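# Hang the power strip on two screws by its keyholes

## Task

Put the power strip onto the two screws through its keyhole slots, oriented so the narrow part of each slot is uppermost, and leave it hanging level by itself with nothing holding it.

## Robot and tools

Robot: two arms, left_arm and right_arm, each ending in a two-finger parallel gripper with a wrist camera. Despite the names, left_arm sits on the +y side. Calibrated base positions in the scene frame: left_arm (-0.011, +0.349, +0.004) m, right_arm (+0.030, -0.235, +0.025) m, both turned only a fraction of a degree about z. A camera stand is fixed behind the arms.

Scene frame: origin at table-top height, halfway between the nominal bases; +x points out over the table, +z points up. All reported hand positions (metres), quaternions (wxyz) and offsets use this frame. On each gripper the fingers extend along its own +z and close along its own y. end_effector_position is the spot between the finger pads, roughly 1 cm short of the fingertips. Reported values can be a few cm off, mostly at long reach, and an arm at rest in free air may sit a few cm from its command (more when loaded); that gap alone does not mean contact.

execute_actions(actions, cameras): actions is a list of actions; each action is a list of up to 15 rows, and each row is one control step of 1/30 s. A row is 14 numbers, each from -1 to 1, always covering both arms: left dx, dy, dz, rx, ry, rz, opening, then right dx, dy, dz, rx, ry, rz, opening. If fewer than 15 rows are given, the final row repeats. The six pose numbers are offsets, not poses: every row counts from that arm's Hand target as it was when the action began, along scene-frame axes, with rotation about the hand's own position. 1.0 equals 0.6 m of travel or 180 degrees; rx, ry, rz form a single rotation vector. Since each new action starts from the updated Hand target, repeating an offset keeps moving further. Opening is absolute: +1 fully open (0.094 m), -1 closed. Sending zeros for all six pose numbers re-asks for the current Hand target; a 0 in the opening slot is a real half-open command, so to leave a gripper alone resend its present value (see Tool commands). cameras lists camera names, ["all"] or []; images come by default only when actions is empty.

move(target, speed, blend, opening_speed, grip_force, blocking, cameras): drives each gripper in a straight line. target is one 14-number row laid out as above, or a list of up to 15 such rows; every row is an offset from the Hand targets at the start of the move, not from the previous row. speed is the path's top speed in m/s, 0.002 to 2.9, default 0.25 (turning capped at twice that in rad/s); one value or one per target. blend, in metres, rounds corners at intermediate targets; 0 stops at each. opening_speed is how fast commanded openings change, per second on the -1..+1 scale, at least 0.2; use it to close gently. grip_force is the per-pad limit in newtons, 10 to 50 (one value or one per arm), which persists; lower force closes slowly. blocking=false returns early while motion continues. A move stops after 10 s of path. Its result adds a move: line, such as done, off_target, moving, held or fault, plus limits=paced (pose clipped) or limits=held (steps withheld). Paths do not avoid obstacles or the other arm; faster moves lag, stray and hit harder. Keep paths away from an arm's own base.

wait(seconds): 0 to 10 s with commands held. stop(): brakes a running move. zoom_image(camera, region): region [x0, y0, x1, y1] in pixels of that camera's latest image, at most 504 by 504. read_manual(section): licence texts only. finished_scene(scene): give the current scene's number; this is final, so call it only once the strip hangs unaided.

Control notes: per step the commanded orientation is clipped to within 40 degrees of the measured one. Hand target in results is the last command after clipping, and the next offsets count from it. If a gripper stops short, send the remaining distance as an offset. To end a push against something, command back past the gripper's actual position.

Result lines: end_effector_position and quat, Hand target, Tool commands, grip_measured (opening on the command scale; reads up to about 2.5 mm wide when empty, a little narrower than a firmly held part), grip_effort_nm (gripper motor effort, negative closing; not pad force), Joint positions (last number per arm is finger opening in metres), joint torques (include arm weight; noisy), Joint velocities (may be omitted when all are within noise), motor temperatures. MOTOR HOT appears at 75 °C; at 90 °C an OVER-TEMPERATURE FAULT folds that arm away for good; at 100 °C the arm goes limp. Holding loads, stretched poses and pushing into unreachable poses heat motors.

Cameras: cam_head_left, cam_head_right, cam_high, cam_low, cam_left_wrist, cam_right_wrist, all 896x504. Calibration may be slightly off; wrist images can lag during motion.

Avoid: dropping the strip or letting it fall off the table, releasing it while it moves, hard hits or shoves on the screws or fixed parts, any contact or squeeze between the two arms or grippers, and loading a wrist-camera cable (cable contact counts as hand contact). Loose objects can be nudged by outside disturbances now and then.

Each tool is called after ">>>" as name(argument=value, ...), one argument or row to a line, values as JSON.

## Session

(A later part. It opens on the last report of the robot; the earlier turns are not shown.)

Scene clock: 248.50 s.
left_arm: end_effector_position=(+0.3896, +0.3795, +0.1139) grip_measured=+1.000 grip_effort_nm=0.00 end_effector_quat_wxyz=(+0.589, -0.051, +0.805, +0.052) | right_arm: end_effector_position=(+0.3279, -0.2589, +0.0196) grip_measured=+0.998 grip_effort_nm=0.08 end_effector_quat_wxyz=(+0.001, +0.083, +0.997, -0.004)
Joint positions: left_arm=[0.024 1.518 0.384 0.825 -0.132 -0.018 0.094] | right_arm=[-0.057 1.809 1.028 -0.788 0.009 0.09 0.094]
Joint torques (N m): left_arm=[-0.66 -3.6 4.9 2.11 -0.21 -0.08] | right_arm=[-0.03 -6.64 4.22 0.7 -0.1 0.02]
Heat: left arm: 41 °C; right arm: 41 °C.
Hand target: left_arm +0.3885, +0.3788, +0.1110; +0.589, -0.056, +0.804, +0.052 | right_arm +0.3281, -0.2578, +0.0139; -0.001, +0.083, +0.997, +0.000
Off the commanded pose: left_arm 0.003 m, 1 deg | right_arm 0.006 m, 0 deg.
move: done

>>> move(
  target=[
    [0,0,0,0,0,0,1.0,0,0,0.003,0,0,0,-0.4],
    [0,0,0,0,0,0,1.0,0.0,-0.03,0.10,0,0,-0.2,-0.4],
    [0,0,0,0,0,0,1.0,0.004,-0.08,0.11,0,0,-0.572,-0.4],
  ],
  speed=[0.1,0.15,0.2],
  blend=[0,0.02,0],
  opening_speed=0.8,
  cameras=["cam_right_wrist","cam_high"],
)

Scene clock: 257.20 s.
left_arm: end_effector_position=(+0.3896, +0.3795, +0.1139) grip_measured=+1.000 grip_effort_nm=0.00 end_effector_quat_wxyz=(+0.589, -0.051, +0.805, +0.052) | right_arm: end_effector_position=(+0.3437, -0.2950, +0.0683) grip_measured=-0.098 grip_effort_nm=-1.03 end_effector_quat_wxyz=(-0.001, +0.808, +0.588, +0.029)
Joint positions: left_arm=[0.024 1.518 0.384 0.825 -0.132 -0.018 0.094] | right_arm=[-0.197 1.77 1.191 -0.955 -0.045 1.667 0.042]
Joint torques (N m): left_arm=[-0.66 -3.62 4.9 2.11 -0.2 -0.07] | right_arm=[-1.32 -9.92 7.15 -0.17 0.36 0.61]
Heat: left arm: 42 °C; right arm: 41 °C.
Hand target: left_arm +0.3885, +0.3788, +0.1110; +0.589, -0.056, +0.804, +0.052 | right_arm +0.3306, -0.3058, +0.0799; -0.001, +0.832, +0.555, +0.000
Off the commanded pose: left_arm 0.003 m, 1 deg | right_arm 0.021 m, 6 deg.
move: off_target (right_arm)
camera_calibration:
cam_right_wrist: T_world_to_cam=[[-0.954366, 0.293098, -0.0572568, 0.423315], [0.236352, 0.858499, 0.455102, 0.17712], [0.182545, 0.420801, -0.888597, 0.212101], [0, 0, 0, 1]] pos_world=[0.323417, -0.365383, 0.132103]
Images, in order (width x height): cam_high 896x504, cam_right_wrist 896x504.

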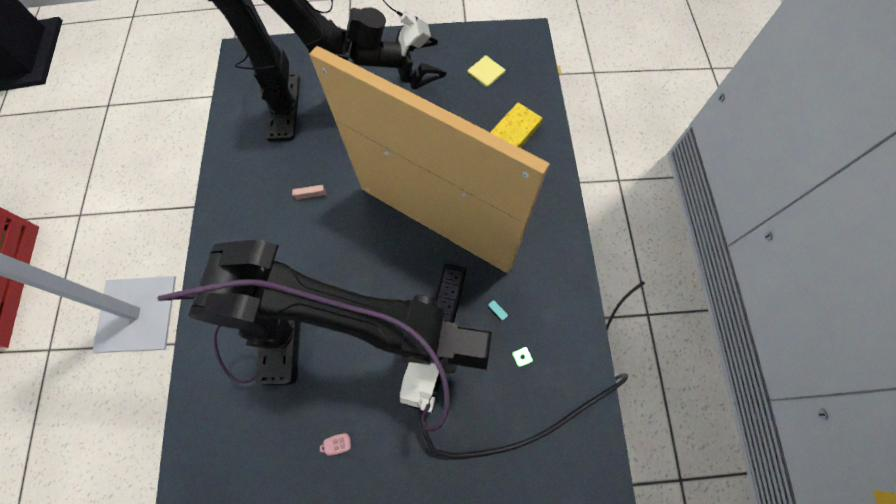

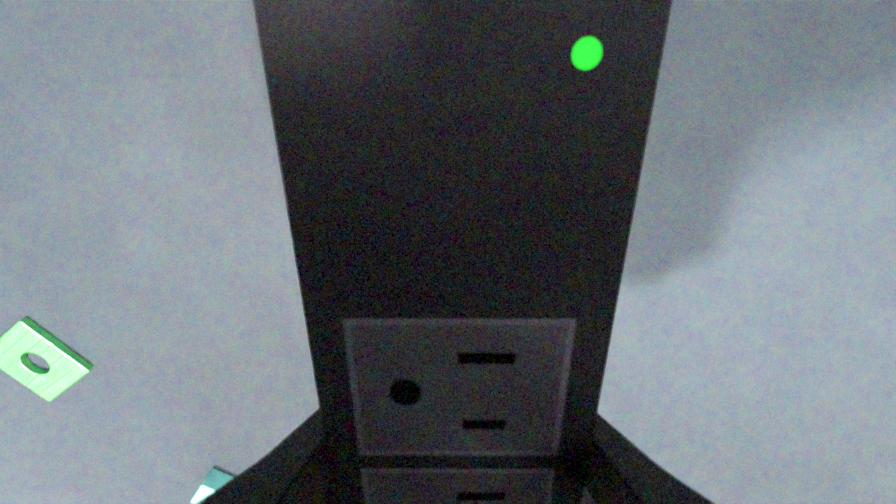

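>>> move(
  target=[0,0,0,0,0,0,1.0,0,0,-0.082,0,0,0,-0.4],
  speed=0.08,
)

Scene clock: 259.17 s.
left_arm: end_effector_position=(+0.3896, +0.3795, +0.1139) grip_measured=+1.000 grip_effort_nm=0.00 end_effector_quat_wxyz=(+0.589, -0.051, +0.805, +0.052) | right_arm: end_effector_position=(+0.3461, -0.2970, +0.0372) grip_measured=-0.098 grip_effort_nm=-1.03 end_effector_quat_wxyz=(+0.008, +0.811, +0.584, +0.032)
Joint positions: left_arm=[0.024 1.518 0.384 0.825 -0.132 -0.018 0.094] | right_arm=[-0.197 1.81 1.107 -0.812 -0.038 1.677 0.042]
Joint torques (N m): left_arm=[-0.66 -3.6 4.9 2.11 -0.2 -0.08] | right_arm=[-1.43 -7.2 4.25 0.33 0.32 0.53]
Heat: left arm: 42 °C; right arm: 41 °C.
Hand target: left_arm +0.3885, +0.3788, +0.1110; +0.589, -0.056, +0.804, +0.052 | right_arm +0.3306, -0.3058, +0.0308; -0.001, +0.832, +0.555, +0.000
Off the commanded pose: left_arm 0.003 m, 1 deg | right_arm 0.019 m, 6 deg.
move: off_target (right_arm)

>>> move(
  target=[0,0,0,0,0,0,1.0,0.01,0.0,-0.035,0,0,0,-0.4],
  speed=0.06,
)

Scene clock: 260.27 s.
left_arm: end_effector_position=(+0.3896, +0.3795, +0.1139) grip_measured=+1.000 grip_effort_nm=0.00 end_effector_quat_wxyz=(+0.589, -0.051, +0.805, +0.052) | right_arm: end_effector_position=(+0.3487, -0.2995, +0.0206) grip_measured=-0.098 grip_effort_nm=-1.03 end_effector_quat_wxyz=(+0.008, +0.813, +0.582, +0.026)
Joint positions: left_arm=[0.024 1.518 0.384 0.825 -0.132 -0.018 0.094] | right_arm=[-0.197 1.859 1.096 -0.762 -0.027 1.683 0.042]
Joint torques (N m): left_arm=[-0.65 -3.59 4.9 2.11 -0.2 -0.07] | right_arm=[-1.21 -6.68 3.66 0.53 0.23 0.59]
Heat: left arm: 42 °C; right arm: 40 °C.
Hand target: left_arm +0.3885, +0.3788, +0.1110; +0.589, -0.056, +0.804, +0.052 | right_arm +0.3365, -0.3058, +0.0096; -0.001, +0.832, +0.555, +0.000
Off the commanded pose: left_arm 0.003 m, 1 deg | right_arm 0.017 m, 5 deg.
move: off_target (right_arm)

>>> move(
  target=[
    [0,0,0,0,0,0,1.0,0.018,0.009,0.004,0,0,0,-0.4],
    [0,0,0,0,0,0,1.0,0.018,0.009,0.004,0,0,0,0.6],
  ],
  speed=0.06,
  opening_speed=0.6,
  cameras=["cam_right_wrist","cam_high"],
)

Scene clock: 263.70 s.
left_arm: end_effector_position=(+0.3896, +0.3795, +0.1139) grip_measured=+1.000 grip_effort_nm=0.00 end_effector_quat_wxyz=(+0.589, -0.051, +0.805, +0.052) | right_arm: end_effector_position=(+0.3536, -0.2962, +0.0162) grip_measured=+0.599 grip_effort_nm=0.07 end_effector_quat_wxyz=(+0.005, +0.826, +0.563, +0.021)
Joint positions: left_arm=[0.024 1.518 0.384 0.825 -0.132 -0.018 0.094] | right_arm=[-0.182 1.89 1.119 -0.764 -0.023 1.744 0.075]
Joint torques (N m): left_arm=[-0.66 -3.6 4.9 2.11 -0.21 -0.08] | right_arm=[-0.51 -7.17 5.63 0.3 0.15 0.16]
Heat: left arm: 42 °C; right arm: 40 °C.
Hand target: left_arm +0.3885, +0.3788, +0.1110; +0.589, -0.056, +0.804, +0.052 | right_arm +0.3474, -0.3003, +0.0122; -0.001, +0.832, +0.555, +0.000
Off the commanded pose: left_arm 0.003 m, 1 deg | right_arm 0.009 m, 3 deg.
move: off_target (right_arm); target 2's new opening was sent with right_arm's hand 0.013 m and 5 deg from that target
camera_calibration:
cam_right_wrist: T_world_to_cam=[[-0.934488, 0.351543, -0.0561299, 0.440343], [0.293426, 0.849887, 0.437713, 0.177084], [0.201579, 0.392568, -0.897361, 0.149495], [0, 0, 0, 1]] pos_world=[0.329399, -0.363988, 0.0813554]
Images, in order (width x height): cam_high 896x504, cam_right_wrist 896x504.

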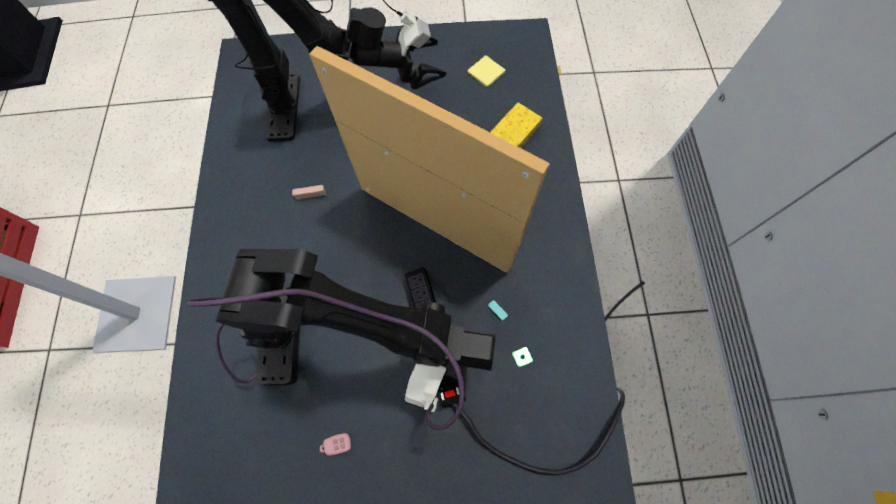

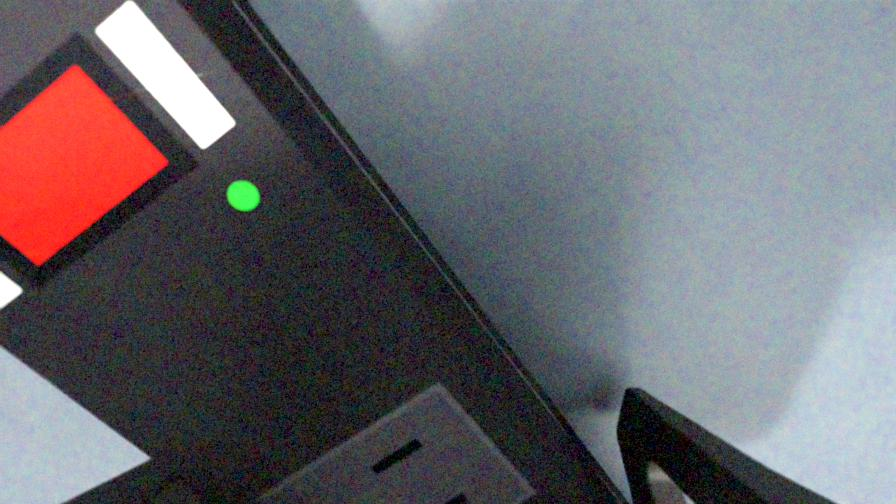

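>>> move(
  target=[0,0,0,0,0,0,1.0,0,0,0.0,0,0,0.19,0.6],
  speed=0.2,
  cameras=["cam_right_wrist"],
)

Scene clock: 270.03 s.
left_arm: end_effector_position=(+0.3896, +0.3795, +0.1139) grip_measured=+1.000 grip_effort_nm=0.00 end_effector_quat_wxyz=(+0.589, -0.051, +0.805, +0.052) | right_arm: end_effector_position=(+0.3526, -0.2966, +0.0161) grip_measured=+0.599 grip_effort_nm=0.07 end_effector_quat_wxyz=(+0.010, +0.631, +0.776, +0.016)
Joint positions: left_arm=[0.024 1.518 0.384 0.825 -0.132 -0.018 0.094] | right_arm=[-0.182 1.89 1.119 -0.767 -0.02 1.163 0.075]
Joint torques (N m): left_arm=[-0.66 -3.6 4.9 2.11 -0.21 -0.08] | right_arm=[-0.43 -7.02 5.89 0.38 0.17 -0.03]
Heat: left arm: 42 °C; right arm: 40 °C.
Hand target: left_arm +0.3885, +0.3788, +0.1110; +0.589, -0.056, +0.804, +0.052 | right_arm +0.3473, -0.3003, +0.0122; -0.001, +0.632, +0.775, +0.000
Off the commanded pose: left_arm 0.003 m, 1 deg | right_arm 0.008 m, 2 deg.
move: done
camera_calibration:
cam_right_wrist: T_world_to_cam=[[-0.973655, -0.219452, -0.0619428, 0.284128], [-0.225056, 0.881131, 0.415883, 0.370124], [-0.0366866, 0.418867, -0.907306, 0.241755], [0, 0, 0, 1]] pos_world=[0.36881, -0.365038, 0.0830175]
Images, in order (width x height): cam_right_wrist 896x504.

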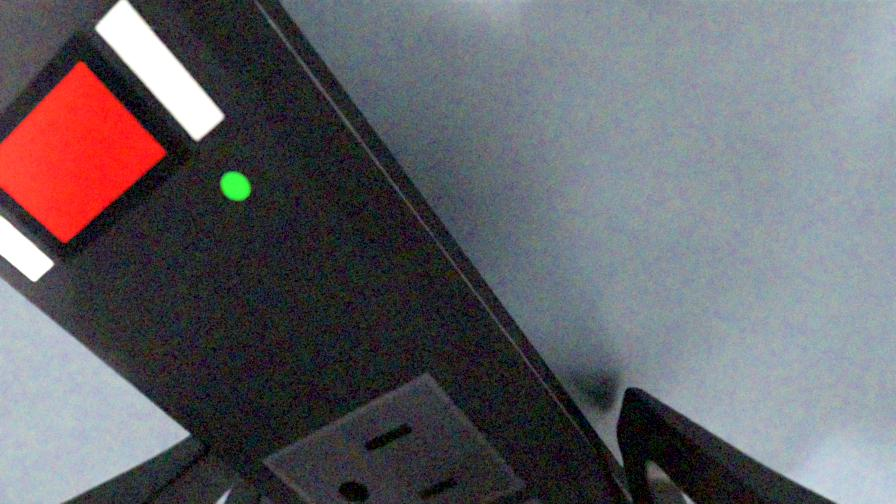

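>>> move(
  target=[0,0,0,0,0,0,1.0,0,0,0.0,0,0,0.27,0.6],
  speed=0.25,
  cameras=["cam_right_wrist","cam_high"],
)

Scene clock: 273.43 s.
left_arm: end_effector_position=(+0.3896, +0.3795, +0.1139) grip_measured=+1.000 grip_effort_nm=0.00 end_effector_quat_wxyz=(+0.589, -0.051, +0.805, +0.052) | right_arm: end_effector_position=(+0.3491, -0.2976, +0.0160) grip_measured=+0.599 grip_effort_nm=0.06 end_effector_quat_wxyz=(+0.009, +0.258, +0.966, +0.006)
Joint positions: left_arm=[0.024 1.518 0.384 0.825 -0.132 -0.018 0.094] | right_arm=[-0.182 1.89 1.119 -0.78 -0.011 0.319 0.075]
Joint torques (N m): left_arm=[-0.66 -3.59 4.89 2.12 -0.21 -0.07] | right_arm=[-0.51 -6.8 5.93 0.51 0.04 0.01]
Heat: left arm: 43 °C; right arm: 40 °C.
Hand target: left_arm +0.3885, +0.3788, +0.1110; +0.589, -0.056, +0.804, +0.052 | right_arm +0.3474, -0.3003, +0.0122; -0.001, +0.256, +0.967, +0.000
Off the commanded pose: left_arm 0.003 m, 1 deg | right_arm 0.005 m, 1 deg.
move: done
camera_calibration:
cam_right_wrist: T_world_to_cam=[[-0.482948, -0.874728, -0.040138, -0.0861548], [-0.810744, 0.429363, 0.397921, 0.440623], [-0.330839, 0.224717, -0.916541, 0.287057], [0, 0, 0, 1]] pos_world=[0.410594, -0.329056, 0.0843083]
Images, in order (width x height): cam_high 896x504, cam_right_wrist 896x504.

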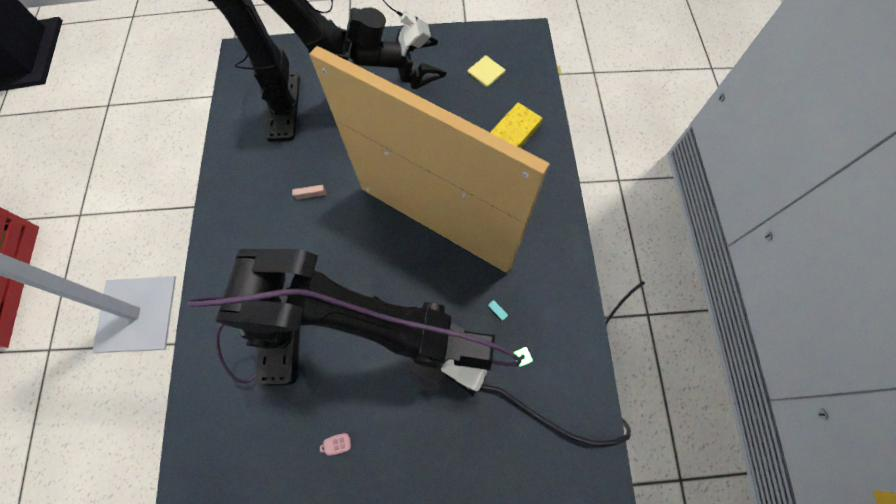

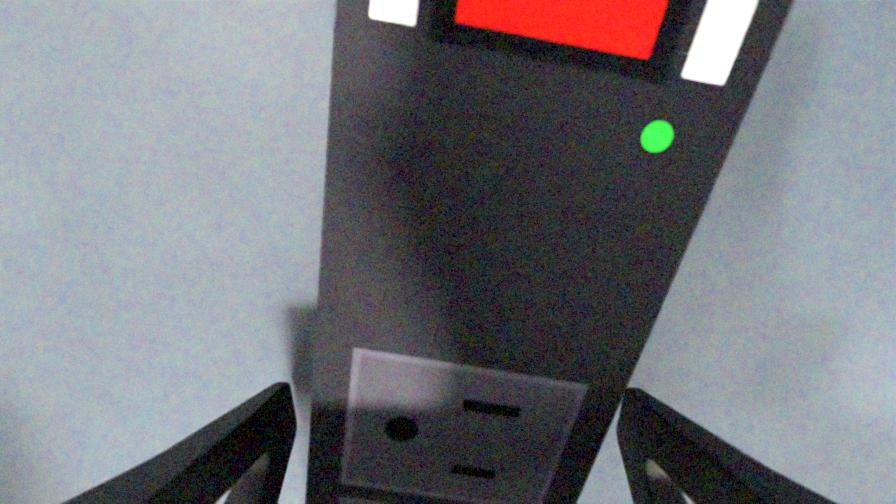

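>>> move(
  target=[
    [0,0,0,0,0,0,1.0,0,0,0.0,0,0,-0.0556,0.6],
    [0,0,0,0,0,0,1.0,0,0,0.0,0,0,-0.0556,-0.4],
    [0,0,0,0,0,0,1.0,0,0.02,0.2,0,0,-0.03,-0.4],
    [0,0,0,0,0,0,1.0,-0.3623,0.3588,0.2,0,0,0.043,-0.4],
  ],
  speed=[0.2,0.1,0.12,0.22],
  blend=[0,0,0.03,0],
  opening_speed=1.0,
  cameras=["cam_right_wrist","cam_high","cam_head_right"],
)

Scene clock: 282.57 s.
left_arm: end_effector_position=(+0.3896, +0.3795, +0.1139) grip_measured=+1.000 grip_effort_nm=0.00 end_effector_quat_wxyz=(+0.589, -0.051, +0.805, +0.052) | right_arm: end_effector_position=(+0.1367, -0.0841, +0.1276) grip_measured=-0.099 grip_effort_nm=-1.03 end_effector_quat_wxyz=(+0.006, +0.195, +0.981, -0.003)
Joint positions: left_arm=[0.024 1.518 0.384 0.825 -0.132 -0.018 0.094] | right_arm=[0.984 1.237 0.938 -1.273 0.013 1.356 0.042]
Joint torques (N m): left_arm=[-0.66 -3.6 4.89 2.11 -0.21 -0.08] | right_arm=[1.03 -4.56 5.78 0.27 -0.13 0.07]
Heat: left arm: 43 °C; right arm: 40 °C.
Hand target: left_arm +0.3885, +0.3788, +0.1110; +0.589, -0.056, +0.804, +0.052 | right_arm +0.1301, -0.0850, +0.1322; -0.001, +0.191, +0.982, +0.000
Off the commanded pose: left_arm 0.003 m, 1 deg | right_arm 0.008 m, 1 deg.
move: done
camera_calibration:
cam_right_wrist: T_world_to_cam=[[-0.366558, -0.930178, -0.0201225, -0.0206392], [-0.855347, 0.328402, 0.400666, 0.129535], [-0.366082, 0.164079, -0.916003, 0.270711], [0, 0, 0, 1]] pos_world=[0.202334, -0.106156, 0.195656]
Images, in order (width x height): cam_head_right 896x504, cam_high 896x504, cam_right_wrist 896x504.

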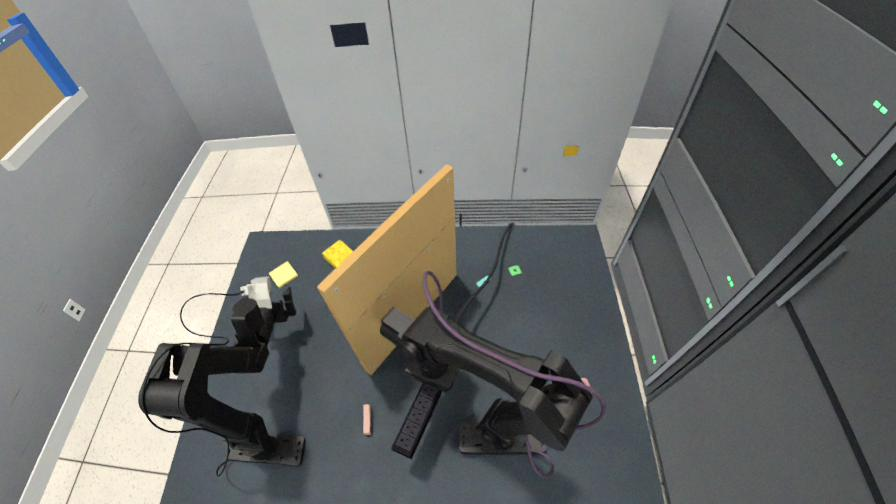

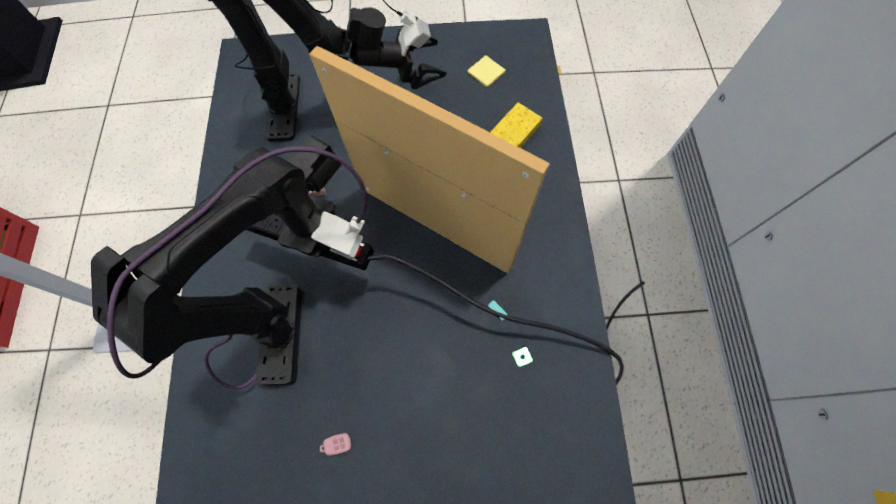

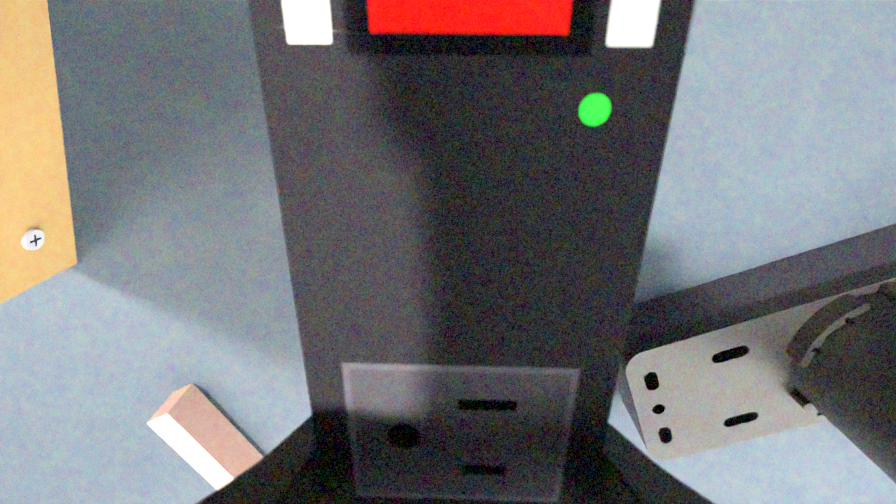

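>>> move(
  target=[0,0,0,0,0,0,1.0,0,0.0,-0.17,0,0,0,-0.4],
  speed=0.12,
)

Scene clock: 284.97 s.
left_arm: end_effector_position=(+0.3896, +0.3795, +0.1139) grip_measured=+1.000 grip_effort_nm=0.00 end_effector_quat_wxyz=(+0.589, -0.051, +0.805, +0.052) | right_arm: end_effector_position=(+0.1332, -0.0877, +0.0322) grip_measured=-0.099 grip_effort_nm=-1.03 end_effector_quat_wxyz=(+0.006, +0.193, +0.981, -0.003)
Joint positions: left_arm=[0.024 1.518 0.384 0.825 -0.132 -0.018 0.094] | right_arm=[0.989 1.33 0.607 -0.849 0.013 1.357 0.042]
Joint torques (N m): left_arm=[-0.66 -3.6 4.9 2.12 -0.21 -0.07] | right_arm=[0.87 -2.48 4.38 0.63 -0.14 0.04]
Heat: left arm: 43 °C; right arm: 40 °C.
Hand target: left_arm +0.3885, +0.3788, +0.1110; +0.589, -0.056, +0.804, +0.052 | right_arm +0.1300, -0.0851, +0.0301; -0.001, +0.191, +0.982, +0.000
Off the commanded pose: left_arm 0.003 m, 1 deg | right_arm 0.005 m, 1 deg.
move: done

>>> move(
  target=[
    [0,0,0,0,0,0,1.0,0,0.0,-0.027,0,0,0,-0.4],
    [0,0,0,0,0,0,1.0,0.003,-0.003,-0.025,0,0,0,0.7],
  ],
  speed=0.06,
  opening_speed=0.8,
  cameras=["cam_right_wrist"],
)

Scene clock: 288.50 s.
left_arm: end_effector_position=(+0.3896, +0.3795, +0.1139) grip_measured=+1.000 grip_effort_nm=0.00 end_effector_quat_wxyz=(+0.589, -0.051, +0.805, +0.052) | right_arm: end_effector_position=(+0.1311, -0.0866, +0.0160) grip_measured=+0.698 grip_effort_nm=0.08 end_effector_quat_wxyz=(-0.001, +0.190, +0.982, -0.002)
Joint positions: left_arm=[0.024 1.518 0.384 0.825 -0.132 -0.018 0.094] | right_arm=[0.988 1.374 0.565 -0.766 -0.001 1.351 0.08]
Joint torques (N m): left_arm=[-0.66 -3.6 4.89 2.11 -0.2 -0.08] | right_arm=[-0.36 -3.47 4.46 0.59 -0.04 0.03]
Heat: left arm: 43 °C; right arm: 40 °C.
Hand target: left_arm +0.3885, +0.3788, +0.1110; +0.589, -0.056, +0.804, +0.052 | right_arm +0.1318, -0.0869, +0.0151; -0.001, +0.191, +0.982, +0.000
Off the commanded pose: left_arm 0.003 m, 1 deg | right_arm 0.001 m, 0 deg.
move: done
camera_calibration:
cam_right_wrist: T_world_to_cam=[[-0.358752, -0.933209, -0.0204176, -0.0285617], [-0.852702, 0.318748, 0.413882, 0.168857], [-0.379731, 0.165891, -0.910101, 0.168729], [0, 0, 0, 1]] pos_world=[0.19781, -0.108468, 0.0830904]
Images, in order (width x height): cam_right_wrist 896x504.

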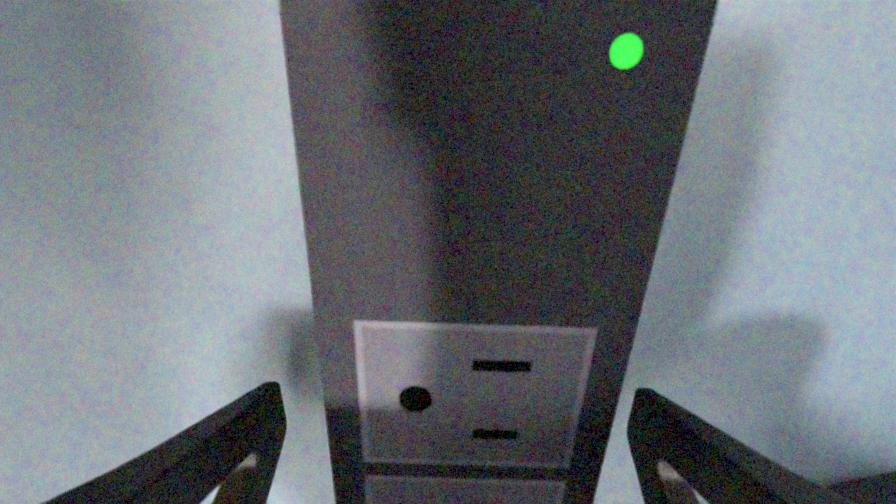

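>>> move(
  target=[
    [0,0,0,0,0,0,1.0,0,0.0,0.14,0,0,0,1.0],
    [0,0,0,0,0,0,1.0,0,0,0.17,0,0,0.5,1.0],
    [0,0,0,0,0,0,1.0,0,0,0.15,0,0,1.0,1.0],
  ],
  speed=[0.15,0.4,0.4],
  blend=[0.03,0.03,0],
  cameras=["cam_right_wrist","cam_high"],
)

Scene clock: 295.27 s.
left_arm: end_effector_position=(+0.3896, +0.3795, +0.1139) grip_measured=+1.000 grip_effort_nm=0.00 end_effector_quat_wxyz=(+0.589, -0.051, +0.805, +0.052) | right_arm: end_effector_position=(+0.1332, -0.0863, +0.1060) grip_measured=+0.999 grip_effort_nm=0.07 end_effector_quat_wxyz=(+0.006, +0.981, -0.193, +0.003)
Joint positions: left_arm=[0.024 1.518 0.384 0.825 -0.132 -0.018 0.094] | right_arm=[0.99 1.24 0.854 -1.195 0.01 -1.784 0.094]
Joint torques (N m): left_arm=[-0.66 -3.6 4.9 2.11 -0.2 -0.08] | right_arm=[-0.5 -4.67 4.27 0.57 -0.11 -0.05]
Heat: left arm: 43 °C; right arm: 40 °C.
Hand target: left_arm +0.3885, +0.3788, +0.1110; +0.589, -0.056, +0.804, +0.052 | right_arm +0.1318, -0.0869, +0.1051; -0.001, +0.982, -0.191, +0.001
Off the commanded pose: left_arm 0.003 m, 1 deg | right_arm 0.002 m, 1 deg.
move: done
camera_calibration:
cam_right_wrist: T_world_to_cam=[[0.363095, 0.931059, -0.0359324, 0.0406579], [0.85123, -0.315788, 0.419148, -0.148822], [0.378904, -0.182777, -0.907207, 0.119939], [0, 0, 0, 1]] pos_world=[0.0664736, -0.0629288, 0.172649]
Images, in order (width x height): cam_high 896x504, cam_right_wrist 896x504.

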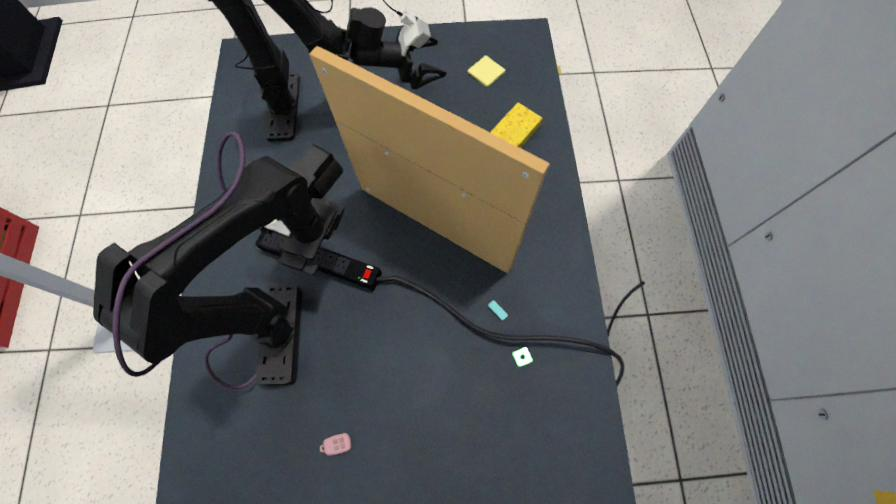

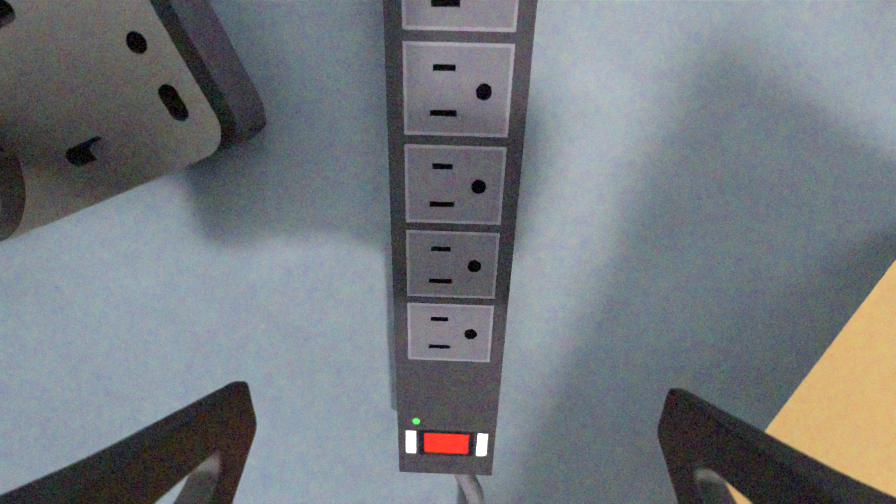

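>>> move(
  target=[
    [0,0,0,0,0,0,1.0,0,0.0,-0.10,0,0,-0.0083,1.0],
    [0,0,0,0,0,0,1.0,0,0,-0.146,0,0,-0.0083,1.0],
    [0,0,0,0,0,0,1.0,0,0,-0.146,0,0,-0.0083,-0.4],
  ],
  speed=[0.15,0.08,0.08],
  blend=[0.01,0,0],
  opening_speed=0.8,
  cameras=["cam_right_wrist"],
)

Scene clock: 300.73 s.
left_arm: end_effector_position=(+0.3896, +0.3795, +0.1139) grip_measured=+1.000 grip_effort_nm=0.00 end_effector_quat_wxyz=(+0.589, -0.051, +0.805, +0.052) | right_arm: end_effector_position=(+0.1338, -0.0853, +0.0211) grip_measured=-0.099 grip_effort_nm=-1.03 end_effector_quat_wxyz=(-0.003, +0.980, -0.200, +0.007)
Joint positions: left_arm=[0.024 1.518 0.384 0.825 -0.132 -0.018 0.094] | right_arm=[0.99 1.354 0.574 -0.779 0.01 -1.769 0.042]
Joint torques (N m): left_arm=[-0.66 -3.62 4.9 2.11 -0.2 -0.08] | right_arm=[-0.5 -2.41 4.12 0.59 -0.12 0.05]
Heat: left arm: 43 °C; right arm: 39 °C.
Hand target: left_arm +0.3885, +0.3788, +0.1110; +0.589, -0.056, +0.804, +0.052 | right_arm +0.1319, -0.0868, +0.0175; -0.001, +0.979, -0.204, +0.001
Off the commanded pose: left_arm 0.003 m, 1 deg | right_arm 0.004 m, 1 deg.
move: done
camera_calibration:
cam_right_wrist: T_world_to_cam=[[0.377626, 0.925837, -0.0149526, 0.0336589], [0.841115, -0.336228, 0.423647, -0.114038], [0.387201, -0.172557, -0.905704, 0.0426011], [0, 0, 0, 1]] pos_world=[0.066713, -0.0621541, 0.0873989]
Images, in order (width x height): cam_right_wrist 896x504.

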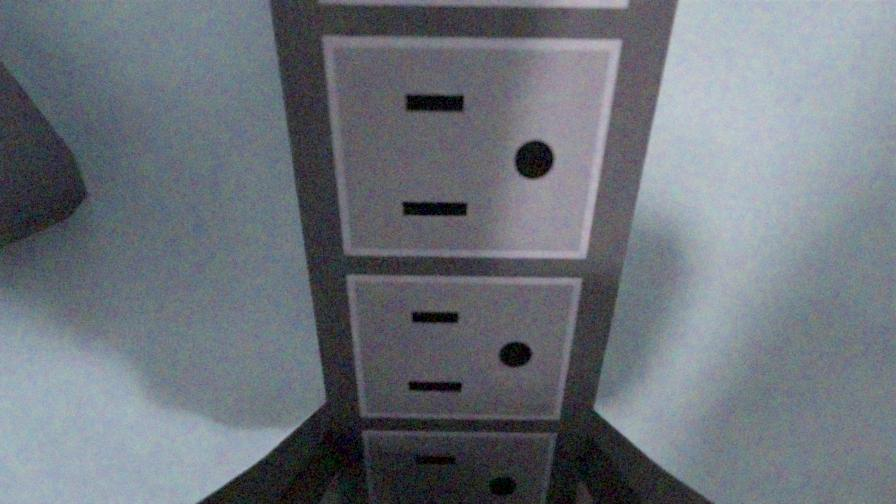

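>>> move(
  target=[
    [0,0,0,0,0,0,1.0,0,0,0.12,0,0,0,-0.4],
    [0,0,0,0,0,0,1.0,0.0468,-0.072,0.2542,0,0,-0.2028,-0.4],
    [0,0,0,0,0,0,1.0,0.1968,-0.2553,0.4375,0.1557,-0.0964,-0.4684,-0.4],
  ],
  speed=[0.1,0.2,0.22],
  blend=[0.03,0.04,0],
  cameras=["cam_right_wrist","cam_high","cam_head_right"],
)

Scene clock: 312.03 s.
left_arm: end_effector_position=(+0.3896, +0.3795, +0.1139) grip_measured=+1.000 grip_effort_nm=0.00 end_effector_quat_wxyz=(+0.589, -0.051, +0.805, +0.052) | right_arm: end_effector_position=(+0.2532, -0.2345, +0.2698) grip_measured=-0.099 grip_effort_nm=-1.03 end_effector_quat_wxyz=(+0.242, -0.576, +0.776, -0.080)
Joint positions: left_arm=[0.024 1.518 0.384 0.825 -0.132 -0.018 0.094] | right_arm=[-0.181 1.045 1.292 -1.361 -0.248 -1.42 0.042]
Joint torques (N m): left_arm=[-0.66 -3.6 4.89 2.12 -0.21 -0.08] | right_arm=[-1.36 -1.92 8.58 1.07 0.03 0.43]
Heat: left arm: 43 °C; right arm: 40 °C.
Hand target: left_arm +0.3885, +0.3788, +0.1110; +0.589, -0.056, +0.804, +0.052 | right_arm +0.2499, -0.2400, +0.2801; +0.243, -0.554, +0.791, -0.090
Off the commanded pose: left_arm 0.003 m, 1 deg | right_arm 0.012 m, 3 deg.
move: off_target (right_arm)
camera_calibration:
cam_right_wrist: T_world_to_cam=[[0.870768, -0.304013, 0.386445, -0.39105], [-0.370858, -0.922126, 0.110218, -0.115942], [0.322843, -0.239291, -0.915703, 0.19921], [0, 0, 0, 1]] pos_world=[0.233202, -0.178129, 0.346315]
Images, in order (width x height): cam_head_right 896x504, cam_high 896x504, cam_right_wrist 896x504.

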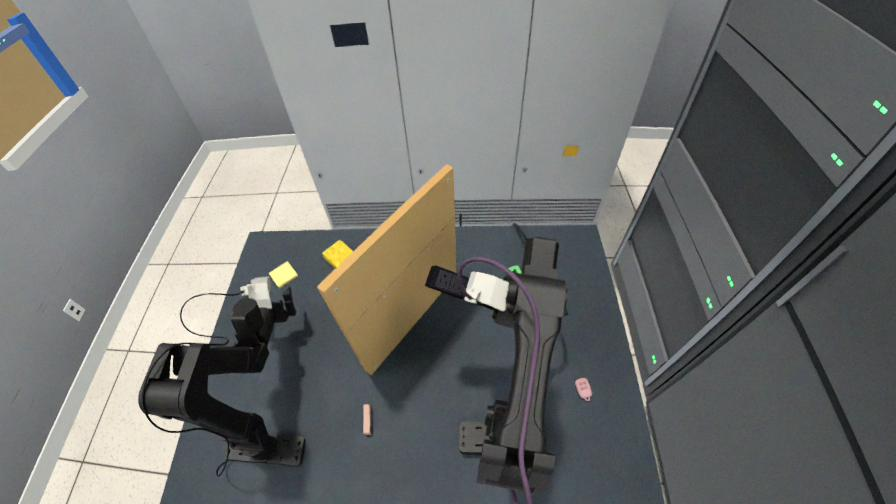

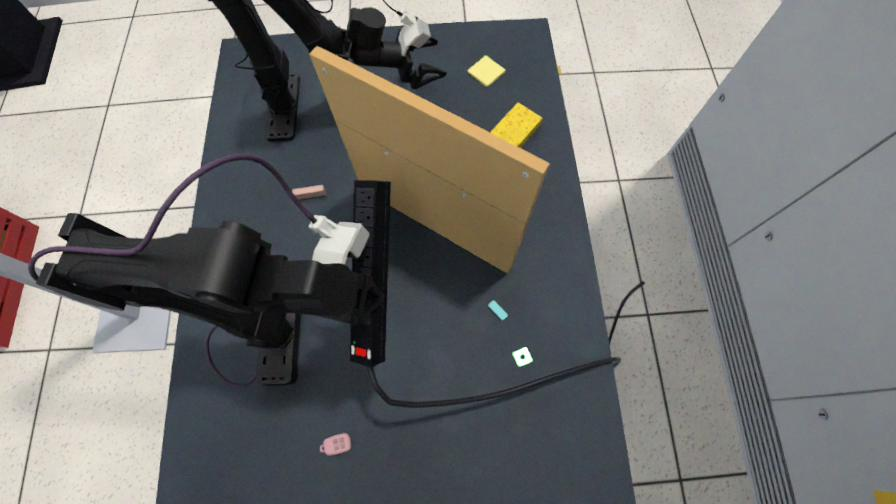

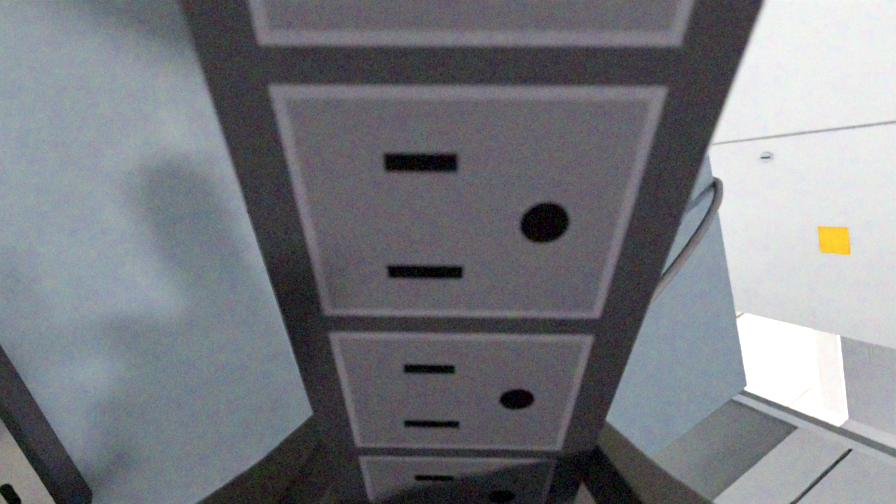

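>>> move(
  target=[
    [0,0,0,0,0,0,1.0,0.0668,0.1333,0.1333,0.2797,-0.0645,-0.1057,-0.4],
    [0,0,0,0,0,0,1.0,0.0685,0.2317,0.15,0.6162,0.2766,-0.2912,-0.4],
  ],
  speed=0.22,
  blend=[0.04,0],
  cameras=["cam_right_wrist","cam_high","cam_head_right","cam_head_left"],
)

Scene clock: 324.30 s.
left_arm: end_effector_position=(+0.3896, +0.3795, +0.1139) grip_measured=+1.000 grip_effort_nm=0.00 end_effector_quat_wxyz=(+0.589, -0.051, +0.805, +0.052) | right_arm: end_effector_position=(+0.3057, -0.1111, +0.3532) grip_measured=-0.099 grip_effort_nm=-1.03 end_effector_quat_wxyz=(+0.222, +0.257, +0.678, +0.652)
Joint positions: left_arm=[0.024 1.518 0.384 0.825 -0.132 -0.018 0.094] | right_arm=[-0.078 0.826 0.71 0.027 -0.976 1.531 0.042]
Joint torques (N m): left_arm=[-0.66 -3.59 4.9 2.11 -0.21 -0.07] | right_arm=[1.22 -3.22 6.68 2.35 -0.61 0.29]
Motor temperatures (°C): left_arm=[26 28 41 44 27 27 26] | right_arm=[28 30 40 34 27 26 25]
Heat: left arm: 44 °C; right arm: 40 °C.
Hand target: left_arm +0.3885, +0.3788, +0.1110; +0.589, -0.056, +0.804, +0.052 | right_arm +0.2910, -0.1010, +0.3700; +0.218, +0.218, +0.672, +0.673
Off the commanded pose: left_arm 0.003 m, 1 deg | right_arm 0.025 m, 5 deg.
move: off_target (right_arm)
camera_calibration:
cam_right_wrist: T_world_to_cam=[[-0.0311805, -0.00834108, -0.999479, 0.366537], [-0.964411, 0.262932, 0.0278922, 0.350318], [0.262562, 0.964778, -0.0162426, 0.122718], [0, 0, 0, 1]] pos_world=[0.317058, -0.207448, 0.358568]
Images, in order (width x height): cam_head_left 896x504, cam_head_right 896x504, cam_high 896x504, cam_right_wrist 896x504.

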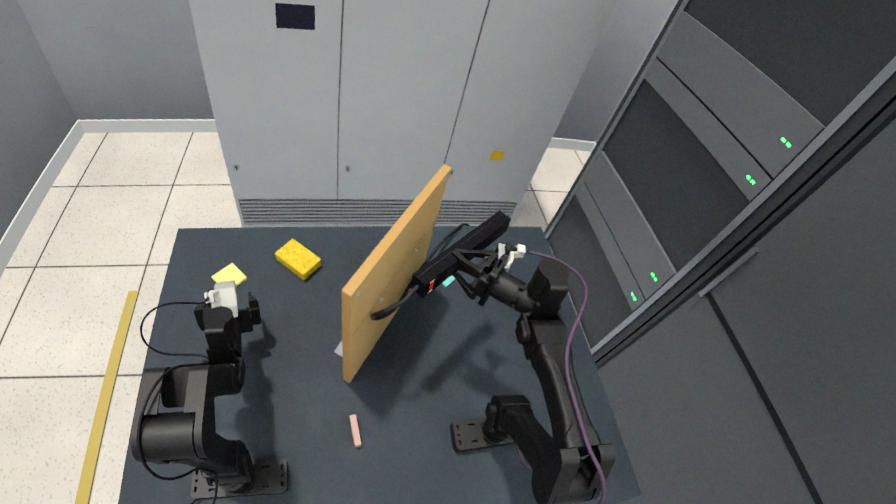

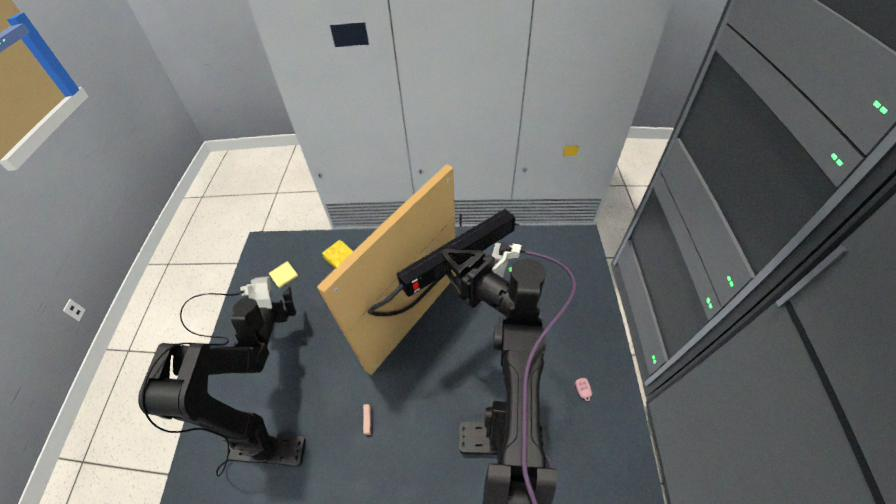

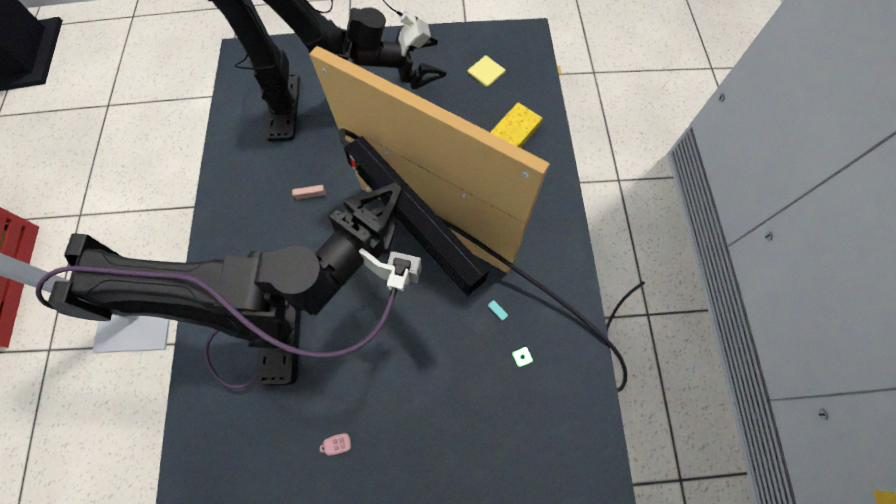

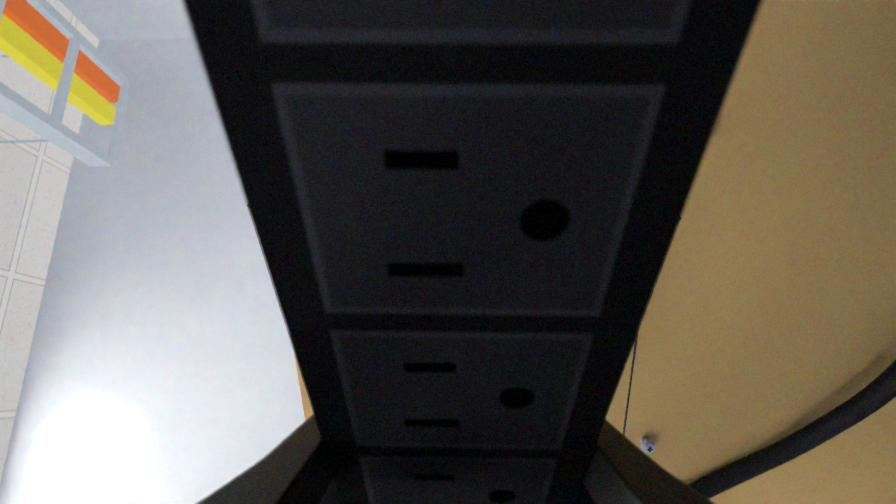

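>>> zoom_image(
  camera="cam_right_wrist",
  region=[560, 0, 896, 504],
)

Scaled by 1.000.

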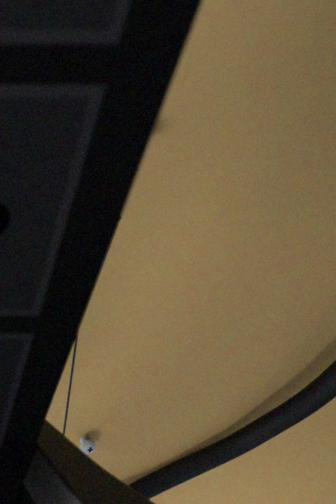

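>>> move(
  target=[0,0,0,0,0,0,1.0,-0.0202,0.0147,0.0417,0.0055,-0.0186,0.0211,-0.4],
  speed=0.1,
  cameras=["cam_right_wrist"],
)

Scene clock: 329.63 s.
left_arm: end_effector_position=(+0.3896, +0.3795, +0.1139) grip_measured=+1.000 grip_effort_nm=0.00 end_effector_quat_wxyz=(+0.589, -0.051, +0.805, +0.052) | right_arm: end_effector_position=(+0.2965, -0.1035, +0.3655) grip_measured=-0.099 grip_effort_nm=-1.03 end_effector_quat_wxyz=(+0.213, +0.229, +0.673, +0.670)
Joint positions: left_arm=[0.024 1.518 0.384 0.825 -0.132 -0.018 0.094] | right_arm=[-0.07 0.818 0.71 0.085 -1.024 1.572 0.042]
Joint torques (N m): left_arm=[-0.66 -3.6 4.9 2.11 -0.2 -0.08] | right_arm=[1.57 -3.06 9.58 2.21 -0.64 0.36]
Heat: left arm: 44 °C; right arm: 41 °C.
Hand target: left_arm +0.3885, +0.3788, +0.1110; +0.589, -0.056, +0.804, +0.052 | right_arm +0.2789, -0.0921, +0.3950; +0.213, +0.178, +0.667, +0.692
Off the commanded pose: left_arm 0.003 m, 1 deg | right_arm 0.036 m, 6 deg.
move: off_target (right_arm)
camera_calibration:
cam_right_wrist: T_world_to_cam=[[0.00364565, 0.0125541, -0.999915, 0.370647], [-0.977813, 0.209477, -0.000935061, 0.348109], [0.209447, 0.977733, 0.0130392, 0.124316], [0, 0, 0, 1]] pos_world=[0.312997, -0.199122, 0.36932]
Images, in order (width x height): cam_right_wrist 896x504.

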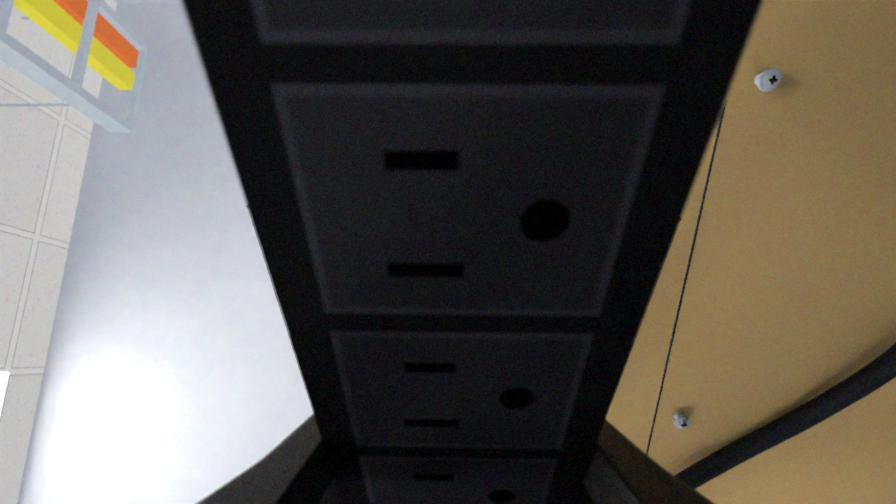

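>>> zoom_image(
  camera="cam_right_wrist",
  region=[730, 50, 810, 110],
)

>>> zoom_image(
  camera="cam_right_wrist",
  region=[640, 390, 720, 450],
)

Scaled by 6.300 from the camera's 896x504 image, which has a finer 1280x720 frame.

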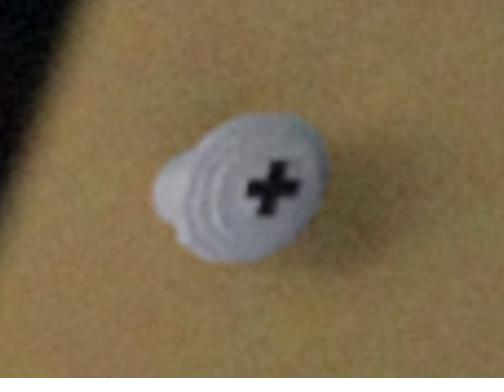

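Scaled by 6.300 from the camera's 896x504 image, which has a finer 1280x720 frame.

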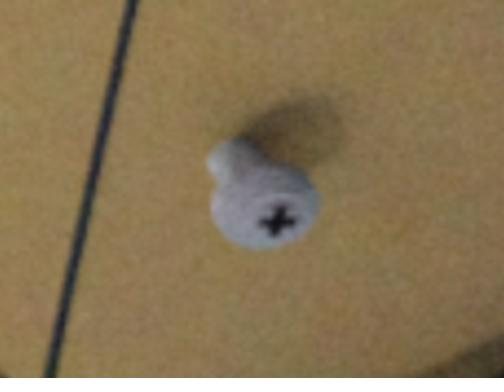

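>>> move(
  target=[0,0,0,0,0,0,1.0,0.0468,0.0468,-0.0783,-0.0024,-0.0097,0.0694,-0.4],
  speed=0.1,
  cameras=["cam_right_wrist"],
)

Scene clock: 343.43 s.
left_arm: end_effector_position=(+0.3896, +0.3795, +0.1139) grip_measured=+1.000 grip_effort_nm=0.00 end_effector_quat_wxyz=(+0.589, -0.051, +0.805, +0.052) | right_arm: end_effector_position=(+0.3169, -0.0709, +0.3446) grip_measured=-0.099 grip_effort_nm=-1.03 end_effector_quat_wxyz=(+0.166, +0.112, +0.683, +0.702)
Joint positions: left_arm=[0.024 1.518 0.384 0.825 -0.132 -0.018 0.094] | right_arm=[0.006 1.099 0.664 0.544 -1.187 1.602 0.042]
Joint torques (N m): left_arm=[-0.66 -3.6 4.9 2.11 -0.2 -0.08] | right_arm=[1.36 -2.84 5.98 2.03 -0.37 0.38]
Heat: left arm: 44 °C; right arm: 43 °C.
Hand target: left_arm +0.3885, +0.3788, +0.1110; +0.589, -0.056, +0.804, +0.052 | right_arm +0.3070, -0.0640, +0.3481; +0.148, +0.093, +0.681, +0.711
Off the commanded pose: left_arm 0.003 m, 1 deg | right_arm 0.013 m, 3 deg.
move: off_target (right_arm)
camera_calibration:
cam_right_wrist: T_world_to_cam=[[0.103953, 0.0265995, -0.994226, 0.316486], [-0.994109, -0.0280494, -0.104692, 0.38532], [-0.0306721, 0.999253, 0.023527, 0.162499], [0, 0, 0, 1]] pos_world=[0.355135, -0.159988, 0.351175]
Images, in order (width x height): cam_right_wrist 896x504.

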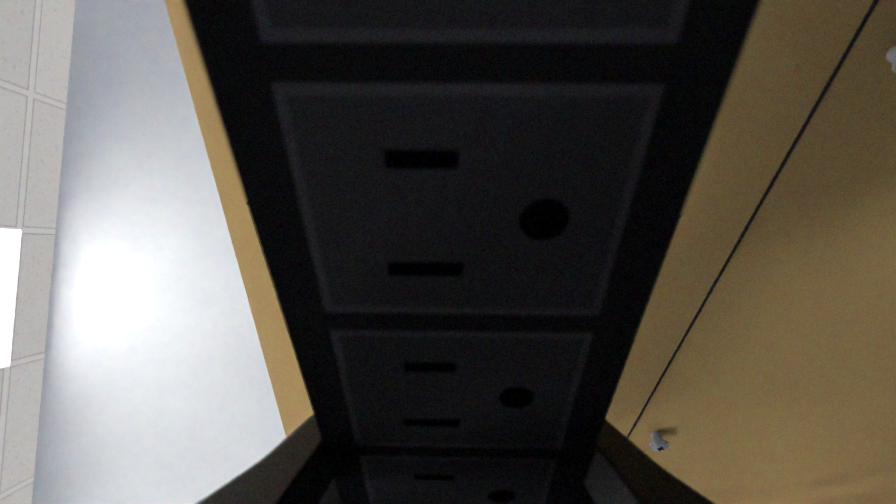

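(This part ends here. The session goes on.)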